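## Task

Carry the sticky-note block from the desk and put it on the counter. The task fails if any carton on the desk lands on the floor, or if the robot falls or is left tilted.

## Robot and tools

ROBOT. A LinearBot: an omnidirectional base with a column roughly 1.7 m high. A carriage rides the column (lift_m) and holds two identical six-joint arms, each ending in a two-finger gripper. Arm bases sit near 0.57 m + lift_m above the floor; carriage parts hang about 0.15 m under them. A hand can reach 0.78 m from its shoulder but only about 0.38 m below its arm base. The hand is about 0.16 m long, 0.1 m wide (0.14 m when open); fingertips are about 0.005 m thick in the closing direction and 0.02 m wide. The wrist camera sticks out 0.11 m to one side of joint 6's axis. Parked arm: joints 1 to 6 at 0, 0.05, 0.05, 1.45, 0, 0; parked, the robot is about 0.85 m wide and 0.65 m long. Cameras: carriage_camera (forward, tilted about 20 degrees down), left_wrist_camera and right_wrist_camera (looking past the fingertips).

FRAMES. All positions in metres. Base frame: origin on the floor below the base centre, x forward, y left, z up. left_hand and right_hand give the midpoint between each hand's pads in this frame; quat_wxyz rotates base axes into hand axes (hand z along the fingers, fingers open along hand y; pointing straight up with joints 1, 5, 6 at 0 gives 1,0,0,0). base_odometry is in the frame the base had at scene start, counts wheel turns only (slip counts as motion), heading in rad, left positive, -3.142 to 3.142. Hand readings tend to sit above the true hand, more at long reach.

TOOL move. Optional keys: base, joints, speeds, min_time_s, cameras. With no action it just reports state and images. base holds exactly one relative offset from where the base last measured itself: translate_m (forward +, -2 to 2 m), strafe_m (left +, -2 to 2 m) or rotate_rad (counter-clockwise +, -6.3 to 6.3 rad). joints is one dictionary for both arms, keyed by joint name, each value an absolute target: lift_m 0 to 1 m; left_/right_joint1_rad -2.617 to 3.054 (yaw about vertical, 0 forward, + left); joint2_rad 0 to 3.141 (shoulder: 0 upper arm back and level, 1.57 up, 3.14 forward level); joint3_rad 0 to 3.141 (elbow: 0 folded, 3.14 straight); joint4_rad -1.57 to 1.57 (wrist pitch, + lifts tips); joint5_rad -1.57 to 1.57 (wrist yaw, + turns tips to the right, opposite to joint 1); joint6_rad -2.094 to 2.094 (roll along fingers, + clockwise seen from forearm); left_/right_gripper_m 0 to 0.093 m (pad gap). speeds caps top speed for this action: translate_m, strafe_m 0.02 to 0.5 m/s; rotate_rad 0.05 to 1.57 rad/s; lift_m 0.08 to 0.25 m/s (defaults are the maxima). min_time_s (0.1 to 8 s) sets a floor on how long each arm and gripper motion lasts; it makes arm paths straighter. All motions start together. Unknown keys make a call invalid; out-of-range values get it refused, and after a refusal or a stop, the remaining move, wait and finished_scene calls of that reply are skipped. Joints omitted may still be driving toward older targets.

TOOL wait: seconds (0 to 10), cameras; the scene keeps running. zoom_image: camera plus region [x0, y0, x1, y1] in pixels from the top-left, at most 504 by 504, only on a camera included in the latest images. finished_scene: scene = current scene number; irreversible, and the goal must hold without the robot.

RESULTS. pictures lists image order. move reads done or the worst status. Status words: done (base: wheels turned the commanded amount, even with slip); off_target (resting short, may still push); contact_stop or time_out (target dropped, holding in place); not_followed (a safety check withheld arm targets that would bring arms within millimetres of each other; grippers still act); limit_stop_at_motor_heat. on_its_own lists uncommanded actions; its held at value is a target. motor_effort is percent of max, signed toward larger values, bracket = peak; errors up to a few points plus half the reading. A steadily falling lift effort while lowering means a hand or load is resting on something. joint_torques are per-arm-joint totals including the arm's weight, with offsets and noise; joints 1 to 3 wrap at ±28 N m. Gripper on a hard object at full force reads up to 0.005 m under its width (some read up to 0.002 m over); empty and closed reads 0.000 to 0.003. Grip is light just under the first-touch reading and full about 0.005 m below it. Release by commanding well above the reading. MOTOR HOT appears at 75 °C; at 100 °C the arm goes limp and drops its load for 30 to 60 s (OVER-TEMPERATURE FAULT), possibly without warning.

CAUTIONS. The simulation keeps running while you think, holding the last command. Outstretched arms heat within minutes (one or two with about 1 kg); park them to cool. Arms have no contact stop: a blocked arm keeps pushing and snaps to target when freed. Drives can bend an arm without stopping. After a stopped drive, back off about 0.2 m (or turn back). Never reverse under a table edge until the column hits. Tipping risk grows with high carriage, extended or loaded arms, pushing, pulling or abrupt stops; about 1.5 kg per forward-stretched hand can topple it, and only images reveal a lean. A loaded level hand sags 7 to 25 cm. Keep the two arms from hitting or pressing each other, grippers included; to untangle withheld arms, resend one arm's readings with joint 1 swung away, then the other in a later call. Avoid drops, releasing moving items, slams, knocking cartons to the floor, and lifting wheels. Loose objects may occasionally get nudged.

Each tool is called after ">>>" as name(argument=value, ...), one argument or row to a line, values as JSON.

## Session

>>> move(
)

Scene clock: 0.00 s.
Joint torques (N m): no reading
base_odometry: x=+0.000 y=+0.000 heading=+0.000
base_status: not commanded
joint_positions: lift_m=+0.300 left_joint1_rad=-0.010 left_joint2_rad=+0.044 left_joint3_rad=+0.048 left_joint4_rad=+1.430 left_joint5_rad=-0.008 left_joint6_rad=-0.004 left_gripper_m=+0.09396 right_joint1_rad=-0.011 right_joint2_rad=+0.047 right_joint3_rad=+0.039 right_joint4_rad=+1.421 right_joint5_rad=-0.003 right_joint6_rad=-0.048 right_gripper_m=+0.09396
joint_status: not commanded
motor_effort: lift_m=+29 drive_wheels=-1
left_hand: x=+0.2675 y=+0.3100 z=+1.2842 quat_wxyz=(+0.998, -0.004, +0.069, -0.007) (m; base frame)
right_hand: x=+0.2731 y=-0.3089 z=+1.2813 quat_wxyz=(+0.996, -0.003, +0.079, -0.029) (m; base frame)
pictures: carriage_camera, left_wrist_camera, right_wrist_camera
Images, in order (width x height): carriage_camera 504x504, left_wrist_camera 504x504, right_wrist_camera 504x504.

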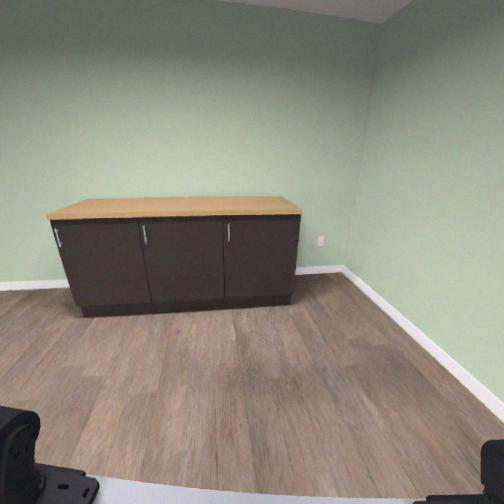

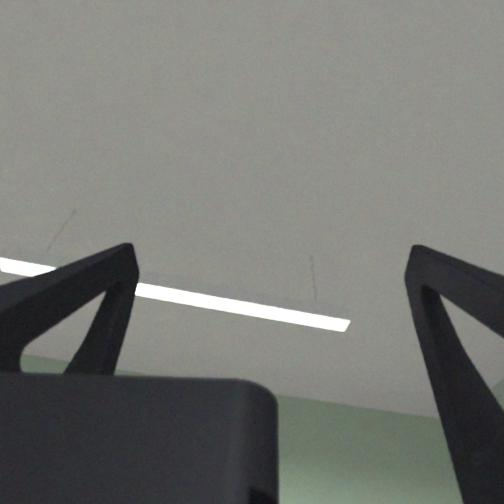

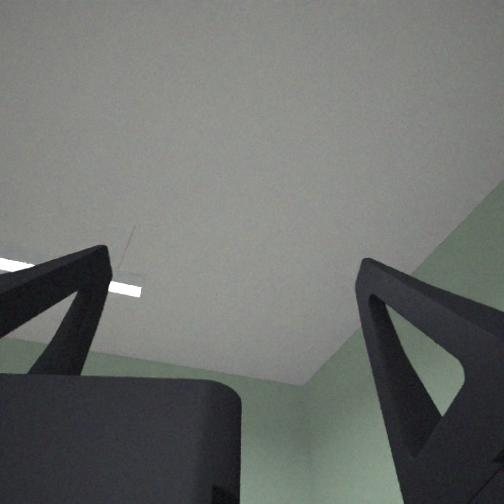

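>>> move(
  base={"rotate_rad": 1.57},
  cameras=["carriage_camera"],
)

>>> move(
  base={"rotate_rad": 1.57},
  cameras=["carriage_camera"],
)

Scene clock: 6.20 s.
Joint torques (N m): left_arm=[0.61 4.3 6.01 -0.2 -0.11 -0.04] | right_arm=[-0.02 4.23 7.19 -0.04 0 -0.12]
move: done
base_odometry: x=+0.000 y=+0.000 heading=+1.569
base_status: done
joint_positions: lift_m=+0.300 left_joint1_rad=-0.010 left_joint2_rad=+0.044 left_joint3_rad=+0.048 left_joint4_rad=+1.430 left_joint5_rad=-0.008 left_joint6_rad=-0.004 left_gripper_m=+0.09397 right_joint1_rad=-0.011 right_joint2_rad=+0.047 right_joint3_rad=+0.039 right_joint4_rad=+1.420 right_joint5_rad=-0.003 right_joint6_rad=-0.048 right_gripper_m=+0.09397
joint_status: not commanded
motor_effort: lift_m=+30(30) drive_wheels=+6(20)
left_hand: x=+0.2675 y=+0.3100 z=+1.2842 quat_wxyz=(+0.998, -0.004, +0.069, -0.007) (m; base frame)
right_hand: x=+0.2734 y=-0.3089 z=+1.2813 quat_wxyz=(+0.996, -0.003, +0.079, -0.029) (m; base frame)
pictures: carriage_camera
Images, in order (width x height): carriage_camera 504x504.

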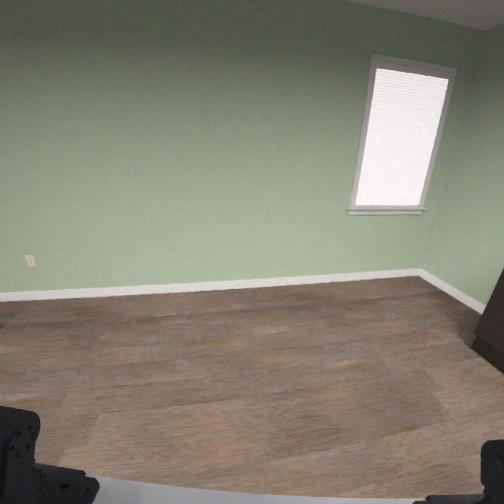

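Scene clock: 9.30 s.
Joint torques (N m): left_arm=[0.66 4.3 6.01 -0.2 -0.11 -0.04] | right_arm=[-0.02 4.21 7.25 -0.04 0.01 -0.12]
move: done
base_odometry: x=+0.000 y=+0.000 heading=+3.139
base_status: done
joint_positions: lift_m=+0.300 left_joint1_rad=-0.010 left_joint2_rad=+0.044 left_joint3_rad=+0.048 left_joint4_rad=+1.429 left_joint5_rad=-0.008 left_joint6_rad=-0.004 left_gripper_m=+0.09398 right_joint1_rad=-0.011 right_joint2_rad=+0.047 right_joint3_rad=+0.039 right_joint4_rad=+1.419 right_joint5_rad=-0.003 right_joint6_rad=-0.048 right_gripper_m=+0.09398
joint_status: not commanded
motor_effort: lift_m=+29(30) drive_wheels=+5(14)
left_hand: x=+0.2676 y=+0.3100 z=+1.2841 quat_wxyz=(+0.998, -0.004, +0.069, -0.007) (m; base frame)
right_hand: x=+0.2734 y=-0.3089 z=+1.2813 quat_wxyz=(+0.996, -0.003, +0.079, -0.029) (m; base frame)
pictures: carriage_camera
Images, in order (width x height): carriage_camera 504x504.

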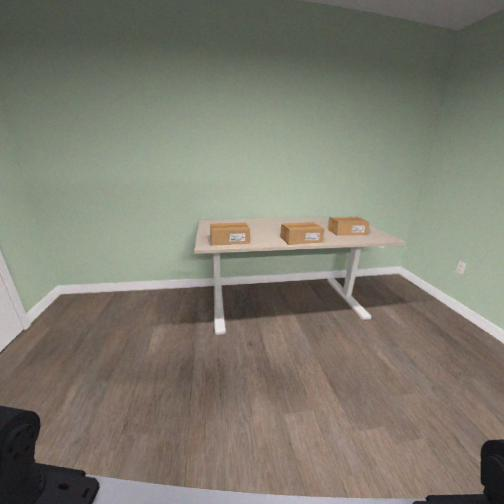

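>>> zoom_image(
  camera="carriage_camera",
  region=[180, 180, 420, 340],
)

Scaled by 2.100 from the camera's 504x504 image, which has a finer 720x720 frame.

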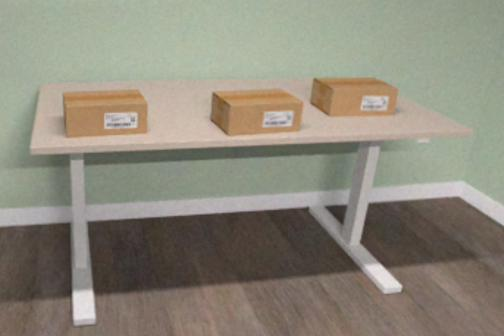

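>>> move(
  joints={"lift_m": 0.8},
  cameras=["carriage_camera"],
)

>>> zoom_image(
  camera="carriage_camera",
  region=[180, 240, 420, 400],
)

Scene clock: 22.80 s.
Joint torques (N m): left_arm=[0.59 4.3 5.97 -0.19 -0.1 -0.03] | right_arm=[-0.01 4.25 7.2 -0.04 0.01 -0.11]
move: done
base_odometry: x=+0.000 y=+0.000 heading=+3.139
base_status: not commanded
joint_positions: lift_m=+0.800 left_joint1_rad=-0.010 left_joint2_rad=+0.044 left_joint3_rad=+0.048 left_joint4_rad=+1.429 left_joint5_rad=-0.008 left_joint6_rad=-0.004 left_gripper_m=+0.09398 right_joint1_rad=-0.011 right_joint2_rad=+0.047 right_joint3_rad=+0.039 right_joint4_rad=+1.419 right_joint5_rad=-0.003 right_joint6_rad=-0.048 right_gripper_m=+0.09398
joint_status: all done
motor_effort: lift_m=+31(38) drive_wheels=+4(8)
left_hand: x=+0.2676 y=+0.3100 z=+1.7840 quat_wxyz=(+0.998, -0.004, +0.069, -0.007) (m; base frame)
right_hand: x=+0.2734 y=-0.3089 z=+1.7812 quat_wxyz=(+0.996, -0.003, +0.079, -0.029) (m; base frame)
pictures: carriage_camera
Images, in order (width x height): carriage_camera 504x504.

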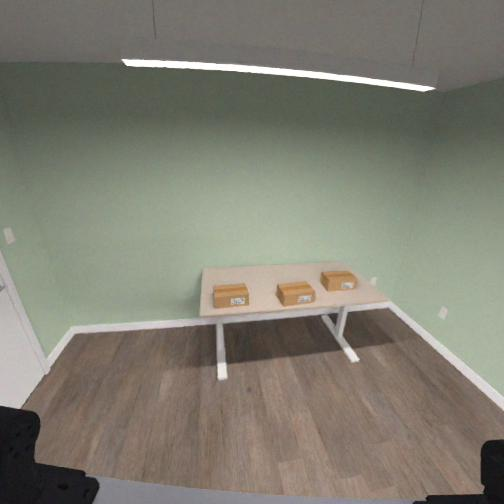

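Scaled by 2.100 from the camera's 504x504 image, which has a finer 720x720 frame.

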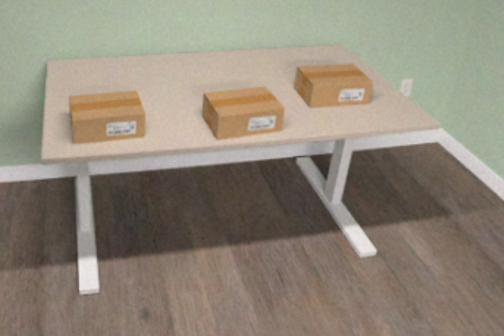

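>>> move(
  base={"translate_m": 0.8},
  speeds={"translate_m": 0.3},
  cameras=["carriage_camera"],
)

>>> zoom_image(
  camera="carriage_camera",
  region=[120, 260, 480, 480],
)

Scene clock: 33.90 s.
Joint torques (N m): left_arm=[0.65 4.29 5.98 -0.2 -0.11 -0.05] | right_arm=[-0.02 4.25 7.19 -0.03 0 -0.11]
move: done
base_odometry: x=-0.800 y=+0.001 heading=+3.140
base_status: done
joint_positions: lift_m=+0.800 left_joint1_rad=-0.010 left_joint2_rad=+0.044 left_joint3_rad=+0.048 left_joint4_rad=+1.429 left_joint5_rad=-0.008 left_joint6_rad=-0.004 left_gripper_m=+0.09398 right_joint1_rad=-0.011 right_joint2_rad=+0.047 right_joint3_rad=+0.039 right_joint4_rad=+1.419 right_joint5_rad=-0.003 right_joint6_rad=-0.048 right_gripper_m=+0.09398
joint_status: not commanded
motor_effort: lift_m=+31(31) drive_wheels=-11(20)
left_hand: x=+0.2676 y=+0.3100 z=+1.7840 quat_wxyz=(+0.998, -0.004, +0.069, -0.007) (m; base frame)
right_hand: x=+0.2734 y=-0.3089 z=+1.7812 quat_wxyz=(+0.996, -0.003, +0.079, -0.029) (m; base frame)
pictures: carriage_camera
Images, in order (width x height): carriage_camera 504x504.

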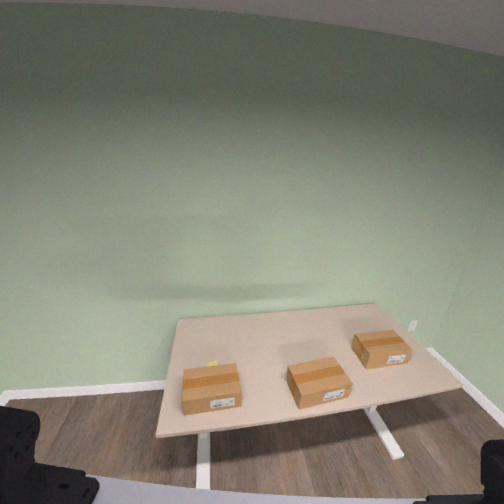

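Scaled by 1.400 from the camera's 504x504 image, which has a finer 720x720 frame.

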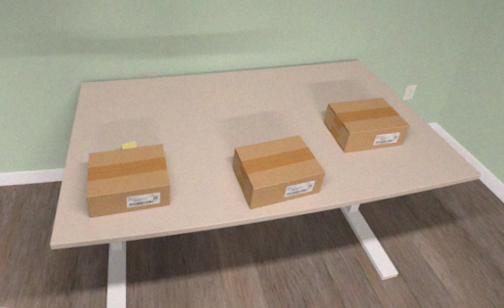

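>>> move(
  joints={"left_joint2_rad": 1.57, "left_joint3_rad": 1.57, "left_joint4_rad": 0.0},
  min_time_s=3,
)

>>> move(
  joints={"left_joint4_rad": -1.5},
  min_time_s=2,
)

>>> move(
  joints={"left_joint2_rad": 1.8, "left_joint3_rad": 1.5, "left_joint4_rad": -1.27},
  min_time_s=2,
)

Scene clock: 83.63 s.
Joint torques (N m): left_arm=[0.62 -7.69 10.89 2.42 -0.12 -0.05] | right_arm=[-0.01 4.25 7.2 -0.05 0.01 -0.12]
move: done
base_odometry: x=-0.800 y=+0.001 heading=+3.140
base_status: not commanded
joint_positions: lift_m=+0.800 left_joint1_rad=-0.010 left_joint2_rad=+1.556 left_joint3_rad=+1.544 left_joint4_rad=+0.021 left_joint5_rad=-0.008 left_joint6_rad=-0.004 left_gripper_m=+0.09398 right_joint1_rad=-0.011 right_joint2_rad=+0.047 right_joint3_rad=+0.039 right_joint4_rad=+1.419 right_joint5_rad=-0.003 right_joint6_rad=-0.048 right_gripper_m=+0.09398
joint_status: all done
motor_effort: lift_m=+31(31) drive_wheels=-10(13)
left_hand: x=+0.7405 y=+0.3053 z=+1.7910 quat_wxyz=(+0.710, -0.001, +0.704, -0.002) (m; base frame)
right_hand: x=+0.2734 y=-0.3089 z=+1.7812 quat_wxyz=(+0.996, -0.003, +0.079, -0.029) (m; base frame)
pictures: carriage_camera, left_wrist_camera, right_wrist_camera
Images, in order (width x height): carriage_camera 504x504, left_wrist_camera 504x504, right_wrist_camera 504x504.

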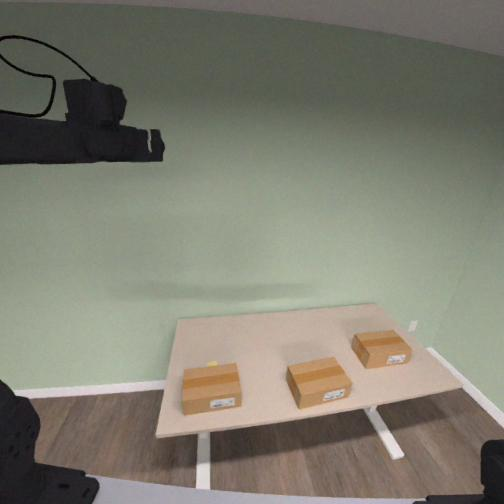

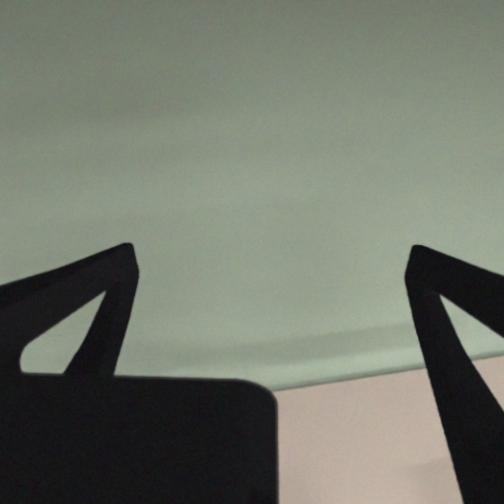

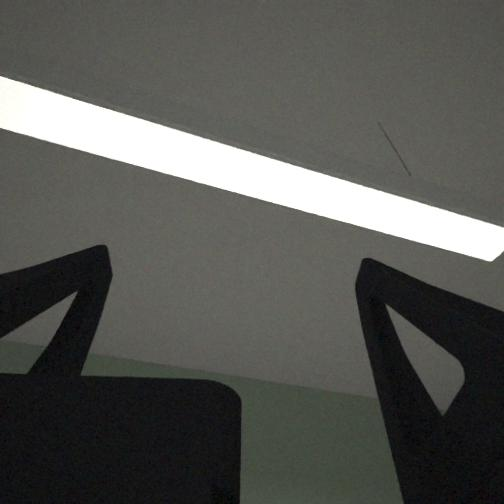

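Scene clock: 86.07 s.
Joint torques (N m): left_arm=[0.61 -6.13 9.37 0.61 -0.13 -0.05] | right_arm=[-0.05 4.26 7.2 -0.04 0 -0.11]
move: done
base_odometry: x=-0.800 y=+0.001 heading=+3.140
base_status: not commanded
joint_positions: lift_m=+0.800 left_joint1_rad=-0.010 left_joint2_rad=+1.556 left_joint3_rad=+1.544 left_joint4_rad=-1.484 left_joint5_rad=-0.008 left_joint6_rad=-0.004 left_gripper_m=+0.09398 right_joint1_rad=-0.011 right_joint2_rad=+0.047 right_joint3_rad=+0.039 right_joint4_rad=+1.419 right_joint5_rad=-0.003 right_joint6_rad=-0.048 right_gripper_m=+0.09398
joint_status: all done
motor_effort: lift_m=+31(31) drive_wheels=-11(14)
left_hand: x=+0.5130 y=+0.3076 z=+1.5437 quat_wxyz=(+0.037, +0.003, +0.999, +0.004) (m; base frame)
right_hand: x=+0.2734 y=-0.3089 z=+1.7812 quat_wxyz=(+0.996, -0.003, +0.079, -0.029) (m; base frame)
pictures: carriage_camera, left_wrist_camera, right_wrist_camera
Images, in order (width x height): carriage_camera 504x504, left_wrist_camera 504x504, right_wrist_camera 504x504.

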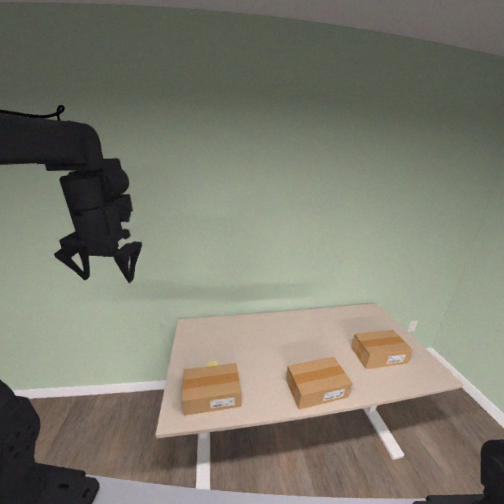

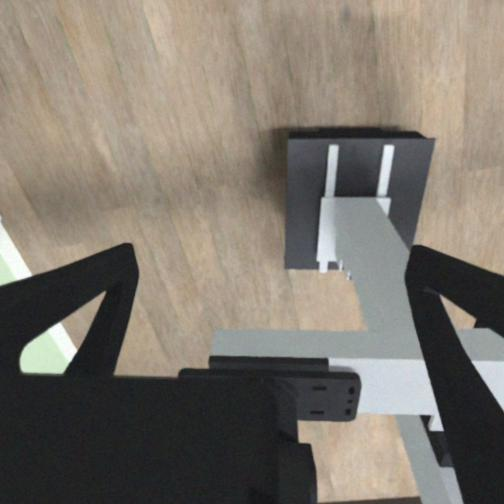

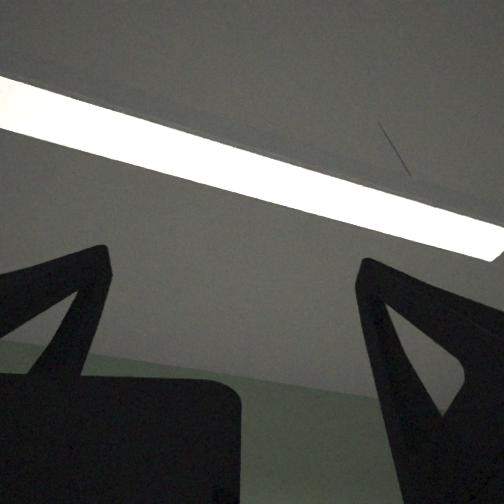

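Scene clock: 88.37 s.
Joint torques (N m): left_arm=[0.62 -8.55 5.55 0.75 -0.12 -0.05] | right_arm=[-0.08 4.27 7.19 -0.04 0 -0.12]
move: done
base_odometry: x=-0.800 y=+0.001 heading=+3.140
base_status: not commanded
joint_positions: lift_m=+0.800 left_joint1_rad=-0.010 left_joint2_rad=+1.784 left_joint3_rad=+1.514 left_joint4_rad=-1.282 left_joint5_rad=-0.008 left_joint6_rad=-0.004 left_gripper_m=+0.09398 right_joint1_rad=-0.011 right_joint2_rad=+0.047 right_joint3_rad=+0.039 right_joint4_rad=+1.419 right_joint5_rad=-0.003 right_joint6_rad=-0.048 right_gripper_m=+0.09398
joint_status: all done
motor_effort: lift_m=+31(31) drive_wheels=-11(13)
left_hand: x=+0.5655 y=+0.3070 z=+1.4725 quat_wxyz=(+0.010, +0.003, +1.000, +0.004) (m; base frame)
right_hand: x=+0.2734 y=-0.3089 z=+1.7812 quat_wxyz=(+0.996, -0.003, +0.079, -0.029) (m; base frame)
pictures: carriage_camera, left_wrist_camera, right_wrist_camera
Images, in order (width x height): carriage_camera 504x504, left_wrist_camera 504x504, right_wrist_camera 504x504.

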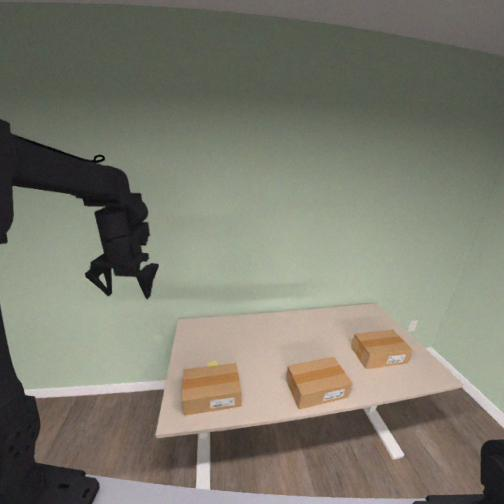

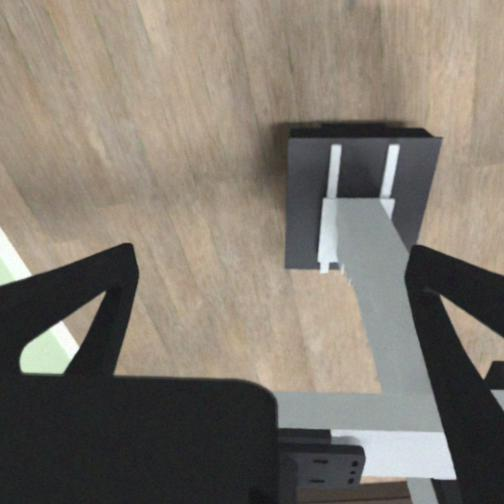

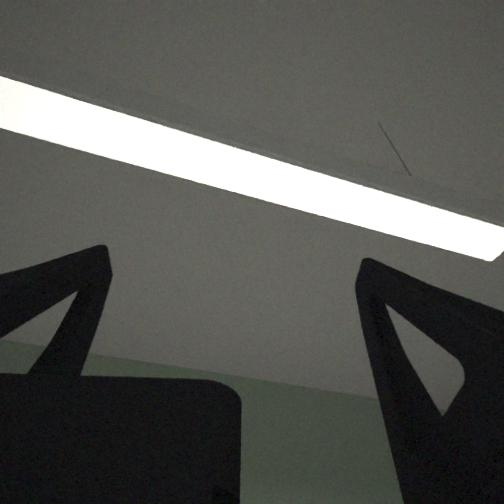

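>>> move(
  base={"rotate_rad": 0.16},
  cameras=[],
)

>>> move(
  base={"strafe_m": -0.27},
  cameras=["carriage_camera"],
)

>>> zoom_image(
  camera="carriage_camera",
  region=[80, 260, 440, 480],
)

Scene clock: 189.30 s.
Joint torques (N m): left_arm=[0.46 -8.7 5.53 0.68 -0.11 -0.04] | right_arm=[-0.02 4.29 7.16 -0.05 0.01 -0.13]
move: done
base_odometry: x=-0.800 y=+0.001 heading=-2.983
base_status: done
joint_positions: lift_m=+0.800 left_joint1_rad=-0.007 left_joint2_rad=+1.785 left_joint3_rad=+1.514 left_joint4_rad=-1.274 left_joint5_rad=-0.008 left_joint6_rad=-0.004 left_gripper_m=+0.09398 right_joint1_rad=-0.011 right_joint2_rad=+0.047 right_joint3_rad=+0.039 right_joint4_rad=+1.420 right_joint5_rad=-0.003 right_joint6_rad=-0.048 right_gripper_m=+0.09398
joint_status: not commanded
motor_effort: lift_m=+31(31) drive_wheels=+7(11)
left_hand: x=+0.5673 y=+0.3080 z=+1.4722 quat_wxyz=(+0.013, +0.002, +1.000, +0.004) (m; base frame)
right_hand: x=+0.2734 y=-0.3089 z=+1.7812 quat_wxyz=(+0.996, -0.003, +0.079, -0.029) (m; base frame)
pictures: none
No camera images: "cameras" was empty.

Scene clock: 191.77 s.
Joint torques (N m): left_arm=[0.61 -8.62 5.46 0.67 -0.12 -0.06] | right_arm=[-0.08 4.23 7.19 -0.06 0.01 -0.12]
move: done
base_odometry: x=-0.843 y=+0.268 heading=-2.982
base_status: done
joint_positions: lift_m=+0.800 left_joint1_rad=-0.012 left_joint2_rad=+1.786 left_joint3_rad=+1.514 left_joint4_rad=-1.274 left_joint5_rad=-0.008 left_joint6_rad=-0.004 left_gripper_m=+0.09398 right_joint1_rad=-0.010 right_joint2_rad=+0.047 right_joint3_rad=+0.039 right_joint4_rad=+1.420 right_joint5_rad=-0.003 right_joint6_rad=-0.048 right_gripper_m=+0.09398
joint_status: not commanded
motor_effort: lift_m=+31(31) drive_wheels=-10(20)
left_hand: x=+0.5674 y=+0.3064 z=+1.4719 quat_wxyz=(+0.013, +0.004, +1.000, +0.004) (m; base frame)
right_hand: x=+0.2734 y=-0.3089 z=+1.7812 quat_wxyz=(+0.996, -0.003, +0.079, -0.029) (m; base frame)
pictures: carriage_camera
Images, in order (width x height): carriage_camera 504x504.

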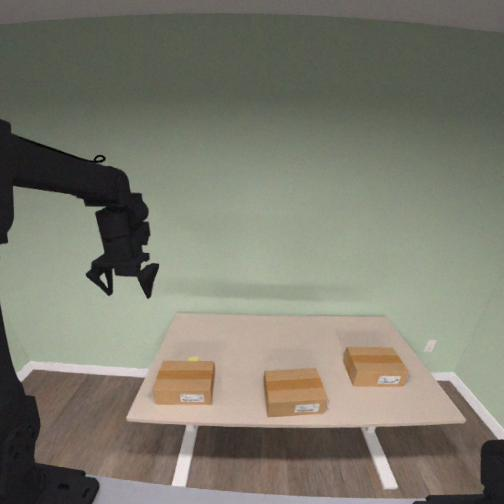

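Scaled by 1.400 from the camera's 504x504 image, which has a finer 720x720 frame.

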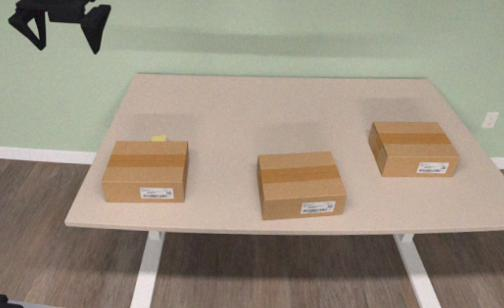

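>>> move(
  base={"translate_m": 0.45},
  speeds={"translate_m": 0.25},
  cameras=["carriage_camera", "left_wrist_camera"],
)

>>> zoom_image(
  camera="carriage_camera",
  region=[0, 252, 504, 504],
)

Scene clock: 221.97 s.
Joint torques (N m): left_arm=[0.72 -8.76 5.5 0.68 -0.11 -0.05] | right_arm=[-0.09 4.25 7.23 -0.03 0 -0.11]
move: done
base_odometry: x=-1.288 y=+0.197 heading=-2.983
base_status: done
joint_positions: lift_m=+0.800 left_joint1_rad=-0.011 left_joint2_rad=+1.786 left_joint3_rad=+1.514 left_joint4_rad=-1.274 left_joint5_rad=-0.008 left_joint6_rad=-0.004 left_gripper_m=+0.09398 right_joint1_rad=-0.010 right_joint2_rad=+0.047 right_joint3_rad=+0.039 right_joint4_rad=+1.419 right_joint5_rad=-0.003 right_joint6_rad=-0.048 right_gripper_m=+0.09398
joint_status: not commanded
motor_effort: lift_m=+31(31) drive_wheels=-8(14)
left_hand: x=+0.5674 y=+0.3067 z=+1.4718 quat_wxyz=(+0.012, +0.004, +1.000, +0.004) (m; base frame)
right_hand: x=+0.2734 y=-0.3089 z=+1.7812 quat_wxyz=(+0.996, -0.003, +0.079, -0.029) (m; base frame)
pictures: carriage_camera, left_wrist_camera
Images, in order (width x height): carriage_camera 504x504, left_wrist_camera 504x504.

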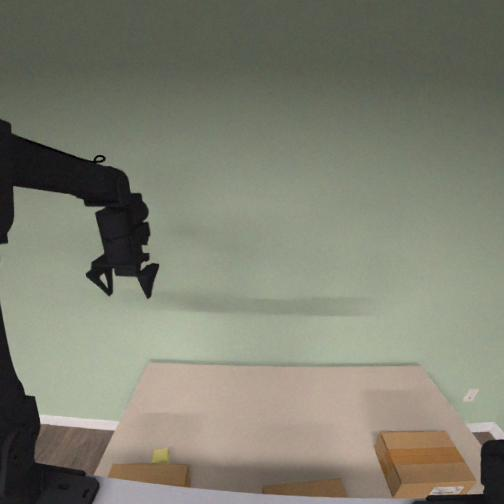

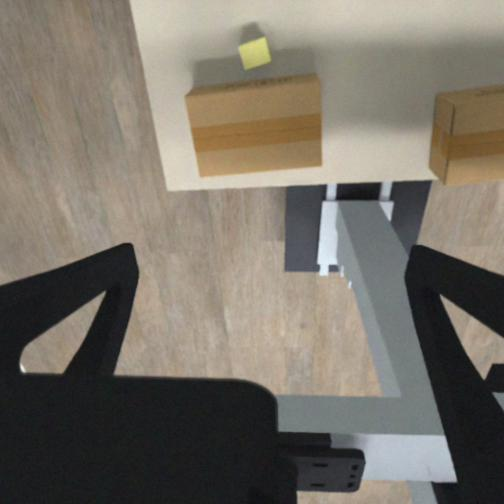

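Scaled by 1.000.

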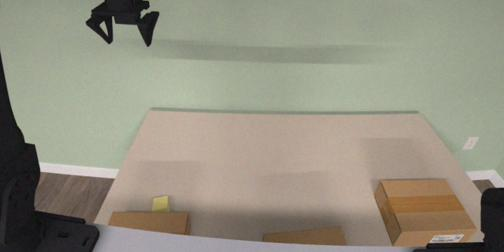

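>>> move(
  joints={"lift_m": 0.6, "left_joint1_rad": 0.03, "left_joint2_rad": 2.525, "left_joint3_rad": 1.518, "left_joint4_rad": -0.564},
  min_time_s=3,
  cameras=["carriage_camera", "left_wrist_camera"],
)

Scene clock: 259.67 s.
Joint torques (N m): left_arm=[1.03 -12.83 5.78 0.7 -0.12 -0.05] | right_arm=[-0.05 4.23 7.2 -0.05 0.01 -0.12]
move: done
base_odometry: x=-1.288 y=+0.197 heading=-2.983
base_status: not commanded
joint_positions: lift_m=+0.600 left_joint1_rad=+0.025 left_joint2_rad=+2.504 left_joint3_rad=+1.512 left_joint4_rad=-0.576 left_joint5_rad=-0.008 left_joint6_rad=-0.004 left_gripper_m=+0.09398 right_joint1_rad=-0.010 right_joint2_rad=+0.047 right_joint3_rad=+0.039 right_joint4_rad=+1.419 right_joint5_rad=-0.003 right_joint6_rad=-0.048 right_gripper_m=+0.09398
joint_status: all done
motor_effort: lift_m=+27(29) drive_wheels=-6(9)
left_hand: x=+0.6497 y=+0.3207 z=+1.0071 quat_wxyz=(+0.001, -0.014, +1.000, +0.004) (m; base frame)
right_hand: x=+0.2734 y=-0.3089 z=+1.5815 quat_wxyz=(+0.996, -0.003, +0.079, -0.029) (m; base frame)
pictures: carriage_camera, left_wrist_camera
Images, in order (width x height): carriage_camera 504x504, left_wrist_camera 504x504.

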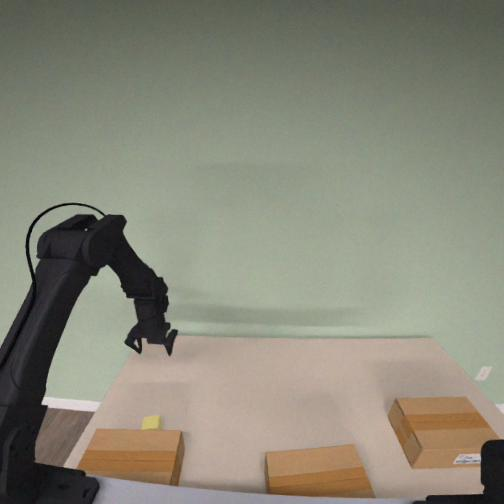

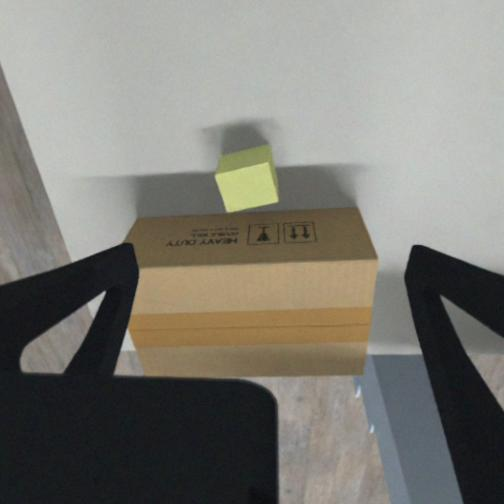

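>>> zoom_image(
  camera="left_wrist_camera",
  region=[150, 90, 350, 290],
)

>>> zoom_image(
  camera="carriage_camera",
  region=[80, 320, 260, 500],
)

Scaled by 2.520 from the camera's 504x504 image, which has a finer 720x720 frame.

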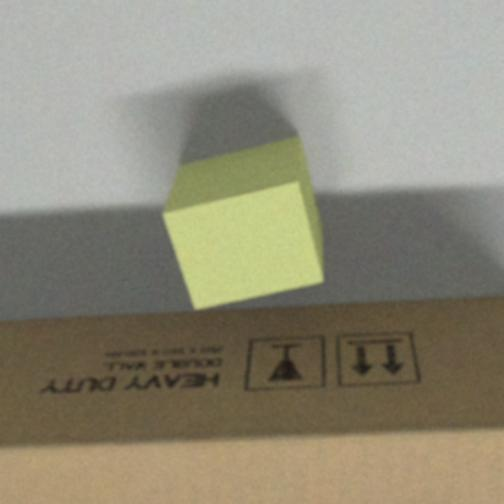

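Scaled by 2.800 from the camera's 504x504 image, which has a finer 720x720 frame.

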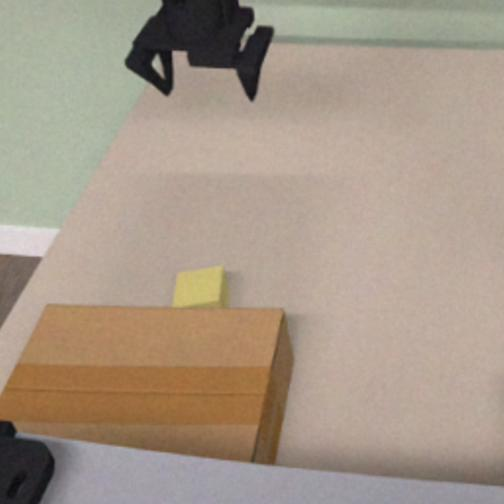

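>>> move(
  joints={"left_joint1_rad": 0.06, "left_joint2_rad": 2.54, "left_joint3_rad": 1.203, "left_joint4_rad": -0.232, "left_joint6_rad": -0.2},
  min_time_s=2,
  cameras=["carriage_camera", "left_wrist_camera"],
)

>>> zoom_image(
  camera="left_wrist_camera",
  region=[130, 90, 410, 370],
)

Scene clock: 329.53 s.
Joint torques (N m): left_arm=[1.02 -11.41 2.71 0.75 -0.13 -0.14] | right_arm=[-0.08 4.19 7.19 -0.05 0.01 -0.12]
move: done
base_odometry: x=-1.288 y=+0.197 heading=-2.983
base_status: not commanded
joint_positions: lift_m=+0.600 left_joint1_rad=+0.055 left_joint2_rad=+2.520 left_joint3_rad=+1.213 left_joint4_rad=-0.244 left_joint5_rad=-0.008 left_joint6_rad=-0.191 left_gripper_m=+0.09398 right_joint1_rad=-0.010 right_joint2_rad=+0.047 right_joint3_rad=+0.039 right_joint4_rad=+1.419 right_joint5_rad=-0.003 right_joint6_rad=-0.048 right_gripper_m=+0.09398
joint_status: all done
motor_effort: lift_m=+27(28) drive_wheels=-5(8)
left_hand: x=+0.5933 y=+0.3302 z=+0.9552 quat_wxyz=(+0.010, -0.122, +0.992, +0.004) (m; base frame)
right_hand: x=+0.2734 y=-0.3089 z=+1.5815 quat_wxyz=(+0.996, -0.003, +0.079, -0.029) (m; base frame)
pictures: carriage_camera, left_wrist_camera
Images, in order (width x height): carriage_camera 504x504, left_wrist_camera 504x504.

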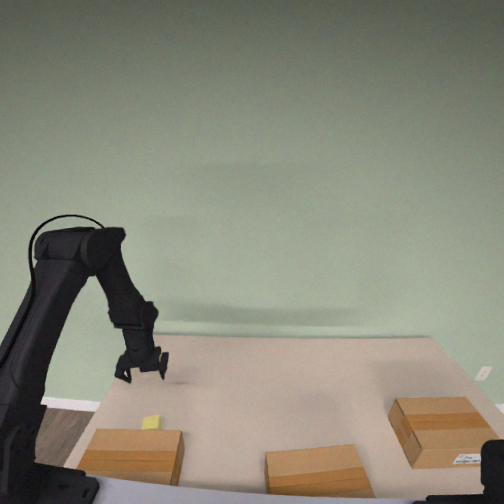

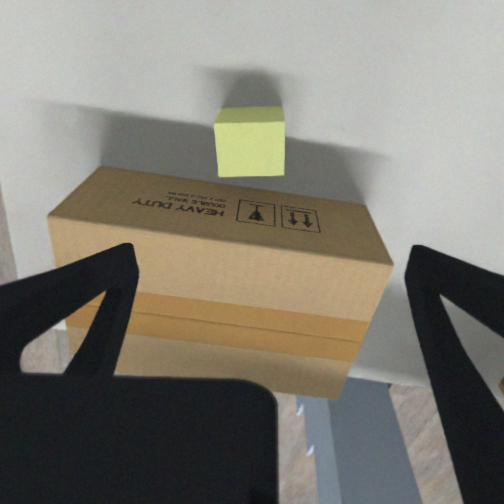

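Scaled by 1.800 from the camera's 504x504 image, which has a finer 720x720 frame.

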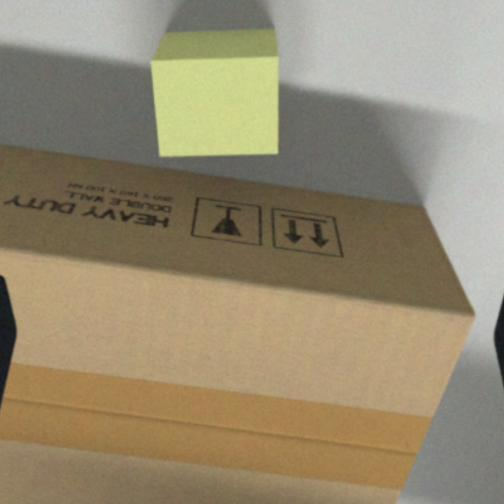

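>>> move(
  joints={"left_joint1_rad": 0.066, "left_joint2_rad": 2.575, "left_joint3_rad": 1.085, "left_joint4_rad": -0.094, "left_joint6_rad": -0.225},
  min_time_s=1.5,
  cameras=["left_wrist_camera"],
)

>>> zoom_image(
  camera="left_wrist_camera",
  region=[130, 90, 410, 370],
)

Scene clock: 381.60 s.
Joint torques (N m): left_arm=[1.02 -10.67 1.87 0.74 -0.14 -0.17] | right_arm=[-0.09 4.29 7.21 -0.04 0 -0.12]
move: done
base_odometry: x=-1.288 y=+0.197 heading=-2.983
base_status: not commanded
joint_positions: lift_m=+0.600 left_joint1_rad=+0.061 left_joint2_rad=+2.556 left_joint3_rad=+1.094 left_joint4_rad=-0.106 left_joint5_rad=-0.008 left_joint6_rad=-0.216 left_gripper_m=+0.09398 right_joint1_rad=-0.010 right_joint2_rad=+0.047 right_joint3_rad=+0.039 right_joint4_rad=+1.419 right_joint5_rad=-0.003 right_joint6_rad=-0.048 right_gripper_m=+0.09398
joint_status: all done
motor_effort: lift_m=+28(28) drive_wheels=-9(9)
left_hand: x=+0.5588 y=+0.3302 z=+0.9312 quat_wxyz=(+0.001, -0.138, +0.990, +0.004) (m; base frame)
right_hand: x=+0.2734 y=-0.3089 z=+1.5815 quat_wxyz=(+0.996, -0.003, +0.079, -0.029) (m; base frame)
pictures: left_wrist_camera
Images, in order (width x height): left_wrist_camera 504x504.

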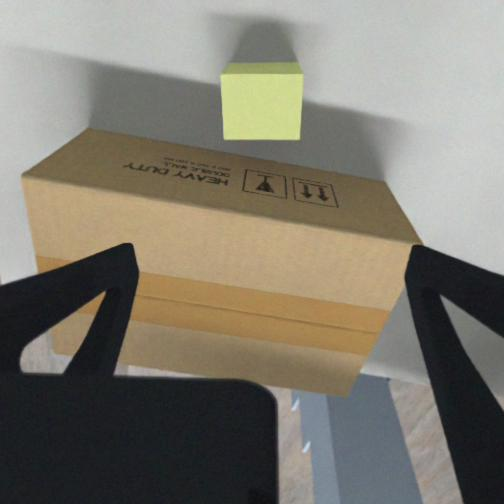

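Scaled by 1.800 from the camera's 504x504 image, which has a finer 720x720 frame.

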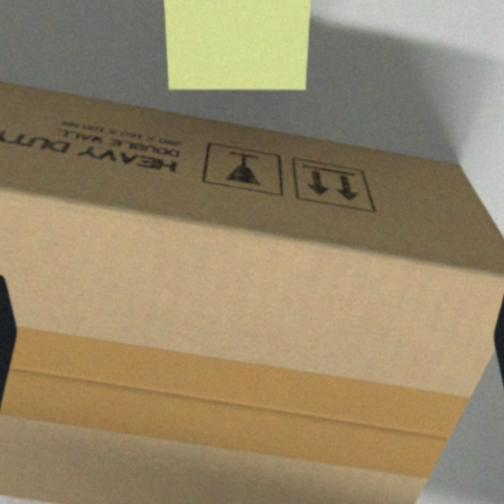

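>>> move(
  joints={"lift_m": 0.46},
  speeds={"lift_m": 0.15},
  cameras=["left_wrist_camera", "carriage_camera"],
)

>>> zoom_image(
  camera="left_wrist_camera",
  region=[130, 90, 410, 370],
)

Scene clock: 391.27 s.
Joint torques (N m): left_arm=[0.98 -11.69 2.02 0.64 -0.14 -0.14] | right_arm=[-0.08 4.26 7.23 -0.04 0.01 -0.13]
move: done
base_odometry: x=-1.288 y=+0.197 heading=-2.983
base_status: not commanded
joint_positions: lift_m=+0.460 left_joint1_rad=+0.061 left_joint2_rad=+2.567 left_joint3_rad=+1.091 left_joint4_rad=-0.100 left_joint5_rad=-0.008 left_joint6_rad=-0.217 left_gripper_m=+0.09398 right_joint1_rad=-0.010 right_joint2_rad=+0.047 right_joint3_rad=+0.039 right_joint4_rad=+1.419 right_joint5_rad=-0.003 right_joint6_rad=-0.048 right_gripper_m=+0.09398
joint_status: all done
motor_effort: lift_m=+28(29) drive_wheels=-6(8)
left_hand: x=+0.5556 y=+0.3300 z=+0.7877 quat_wxyz=(-0.002, -0.138, +0.990, +0.004) (m; base frame)
right_hand: x=+0.2734 y=-0.3089 z=+1.4415 quat_wxyz=(+0.996, -0.003, +0.079, -0.029) (m; base frame)
pictures: carriage_camera, left_wrist_camera
Images, in order (width x height): carriage_camera 504x504, left_wrist_camera 504x504.

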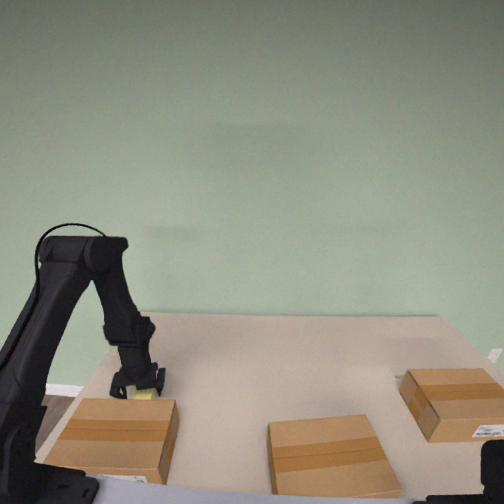

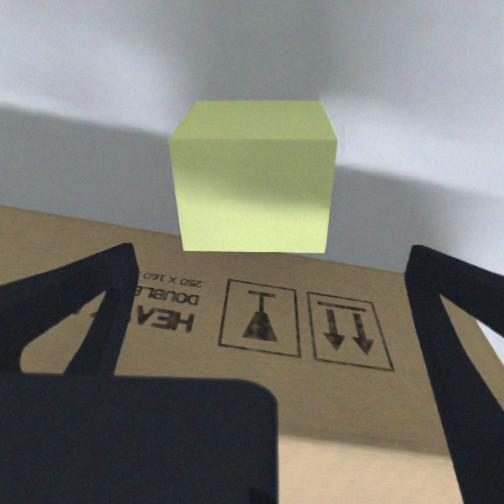

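Scaled by 1.800 from the camera's 504x504 image, which has a finer 720x720 frame.

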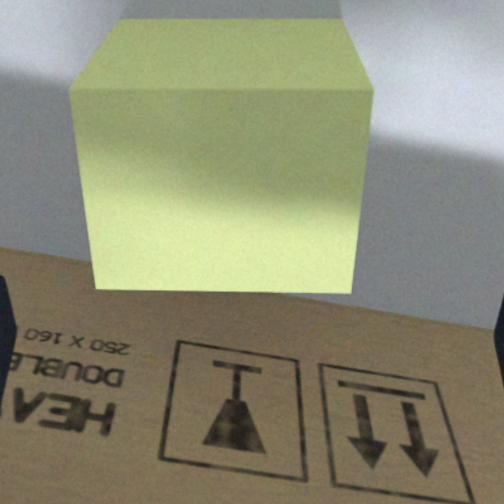

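>>> move(
  joints={"left_joint1_rad": 0.083, "left_joint2_rad": 2.583, "left_joint3_rad": 1.118, "left_joint4_rad": -0.114, "left_joint6_rad": -0.208},
  min_time_s=0.8,
  cameras=["left_wrist_camera"],
)

Scene clock: 404.07 s.
Joint torques (N m): left_arm=[0.96 -11.07 3.96 0.44 -0.14 0.04] | right_arm=[-0.06 4.25 7.2 -0.04 0 -0.13]
move: done
base_odometry: x=-1.288 y=+0.197 heading=-2.983
base_status: not commanded
joint_positions: lift_m=+0.460 left_joint1_rad=+0.078 left_joint2_rad=+2.567 left_joint3_rad=+1.107 left_joint4_rad=-0.101 left_joint5_rad=-0.008 left_joint6_rad=-0.216 left_gripper_m=+0.09398 right_joint1_rad=-0.010 right_joint2_rad=+0.047 right_joint3_rad=+0.039 right_joint4_rad=+1.419 right_joint5_rad=-0.003 right_joint6_rad=-0.048 right_gripper_m=+0.09398
joint_status: all done
motor_effort: lift_m=+27(28) drive_wheels=-5(8)
left_hand: x=+0.5623 y=+0.3364 z=+0.7890 quat_wxyz=(+0.005, -0.147, +0.989, +0.004) (m; base frame)
right_hand: x=+0.2734 y=-0.3089 z=+1.4415 quat_wxyz=(+0.996, -0.003, +0.079, -0.029) (m; base frame)
pictures: left_wrist_camera
Images, in order (width x height): left_wrist_camera 504x504.

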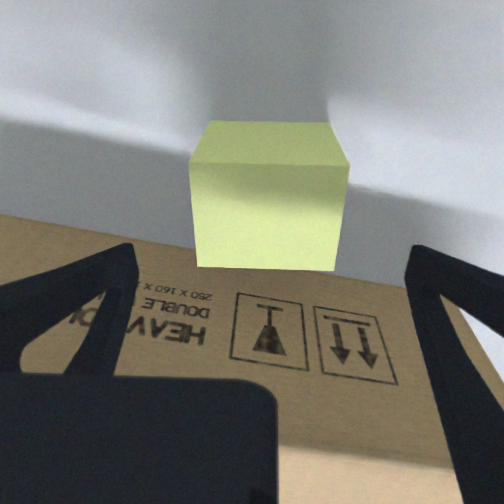

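>>> move(
  joints={"lift_m": 0.42},
  speeds={"lift_m": 0.1},
  cameras=["left_wrist_camera", "carriage_camera"],
)

Scene clock: 407.33 s.
Joint torques (N m): left_arm=[0.94 -11.63 3.69 0.46 -0.13 0.02] | right_arm=[-0.09 4.29 7.19 -0.04 0 -0.12]
move: done
base_odometry: x=-1.288 y=+0.197 heading=-2.983
base_status: not commanded
joint_positions: lift_m=+0.420 left_joint1_rad=+0.078 left_joint2_rad=+2.571 left_joint3_rad=+1.109 left_joint4_rad=-0.103 left_joint5_rad=-0.008 left_joint6_rad=-0.214 left_gripper_m=+0.09398 right_joint1_rad=-0.010 right_joint2_rad=+0.047 right_joint3_rad=+0.039 right_joint4_rad=+1.419 right_joint5_rad=-0.003 right_joint6_rad=-0.048 right_gripper_m=+0.09398
joint_status: all done
motor_effort: lift_m=+28(29) drive_wheels=-6(9)
left_hand: x=+0.5614 y=+0.3363 z=+0.7477 quat_wxyz=(+0.003, -0.146, +0.989, +0.004) (m; base frame)
right_hand: x=+0.2734 y=-0.3089 z=+1.4014 quat_wxyz=(+0.996, -0.003, +0.079, -0.029) (m; base frame)
pictures: carriage_camera, left_wrist_camera
Images, in order (width x height): carriage_camera 504x504, left_wrist_camera 504x504.

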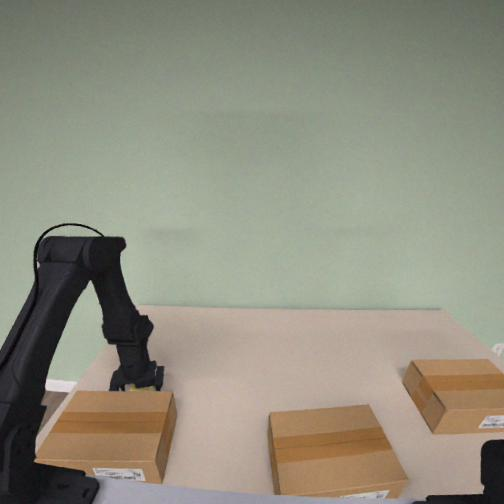

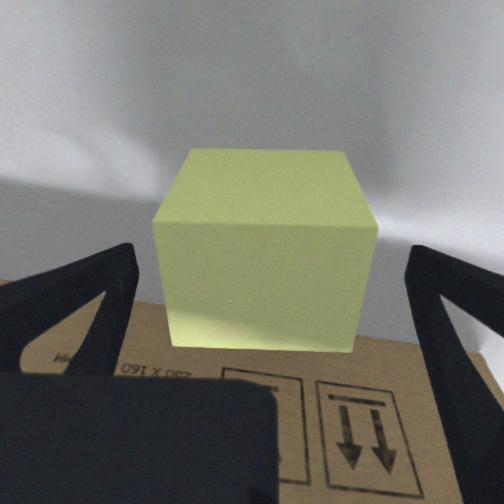

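>>> move(
  joints={"left_gripper_m": 0.047},
  min_time_s=1.2,
  cameras=["left_wrist_camera"],
)

Scene clock: 415.43 s.
Joint torques (N m): left_arm=[0.99 -11.62 3.64 0.46 -0.13 0.02] | right_arm=[-0.1 4.27 7.2 -0.06 0.01 -0.12]
move: off_target
base_odometry: x=-1.288 y=+0.197 heading=-2.983
base_status: not commanded
joint_positions: lift_m=+0.420 left_joint1_rad=+0.078 left_joint2_rad=+2.571 left_joint3_rad=+1.109 left_joint4_rad=-0.104 left_joint5_rad=-0.008 left_joint6_rad=-0.214 left_gripper_m=+0.05103 right_joint1_rad=-0.010 right_joint2_rad=+0.047 right_joint3_rad=+0.039 right_joint4_rad=+1.419 right_joint5_rad=-0.003 right_joint6_rad=-0.048 right_gripper_m=+0.09398
joint_status: left_gripper_m off_target (ended at +0.05106, target +0.04700)
motor_effort: lift_m=+28(28) drive_wheels=-8(9)
left_hand: x=+0.5613 y=+0.3363 z=+0.7477 quat_wxyz=(+0.003, -0.146, +0.989, +0.004) (m; base frame)
right_hand: x=+0.2734 y=-0.3089 z=+1.4014 quat_wxyz=(+0.996, -0.003, +0.079, -0.029) (m; base frame)
pictures: left_wrist_camera
Images, in order (width x height): left_wrist_camera 504x504.

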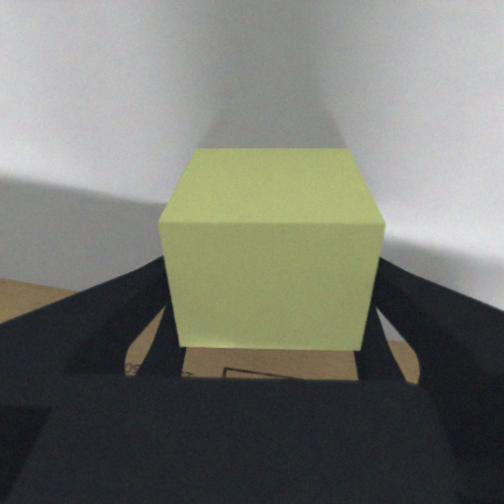

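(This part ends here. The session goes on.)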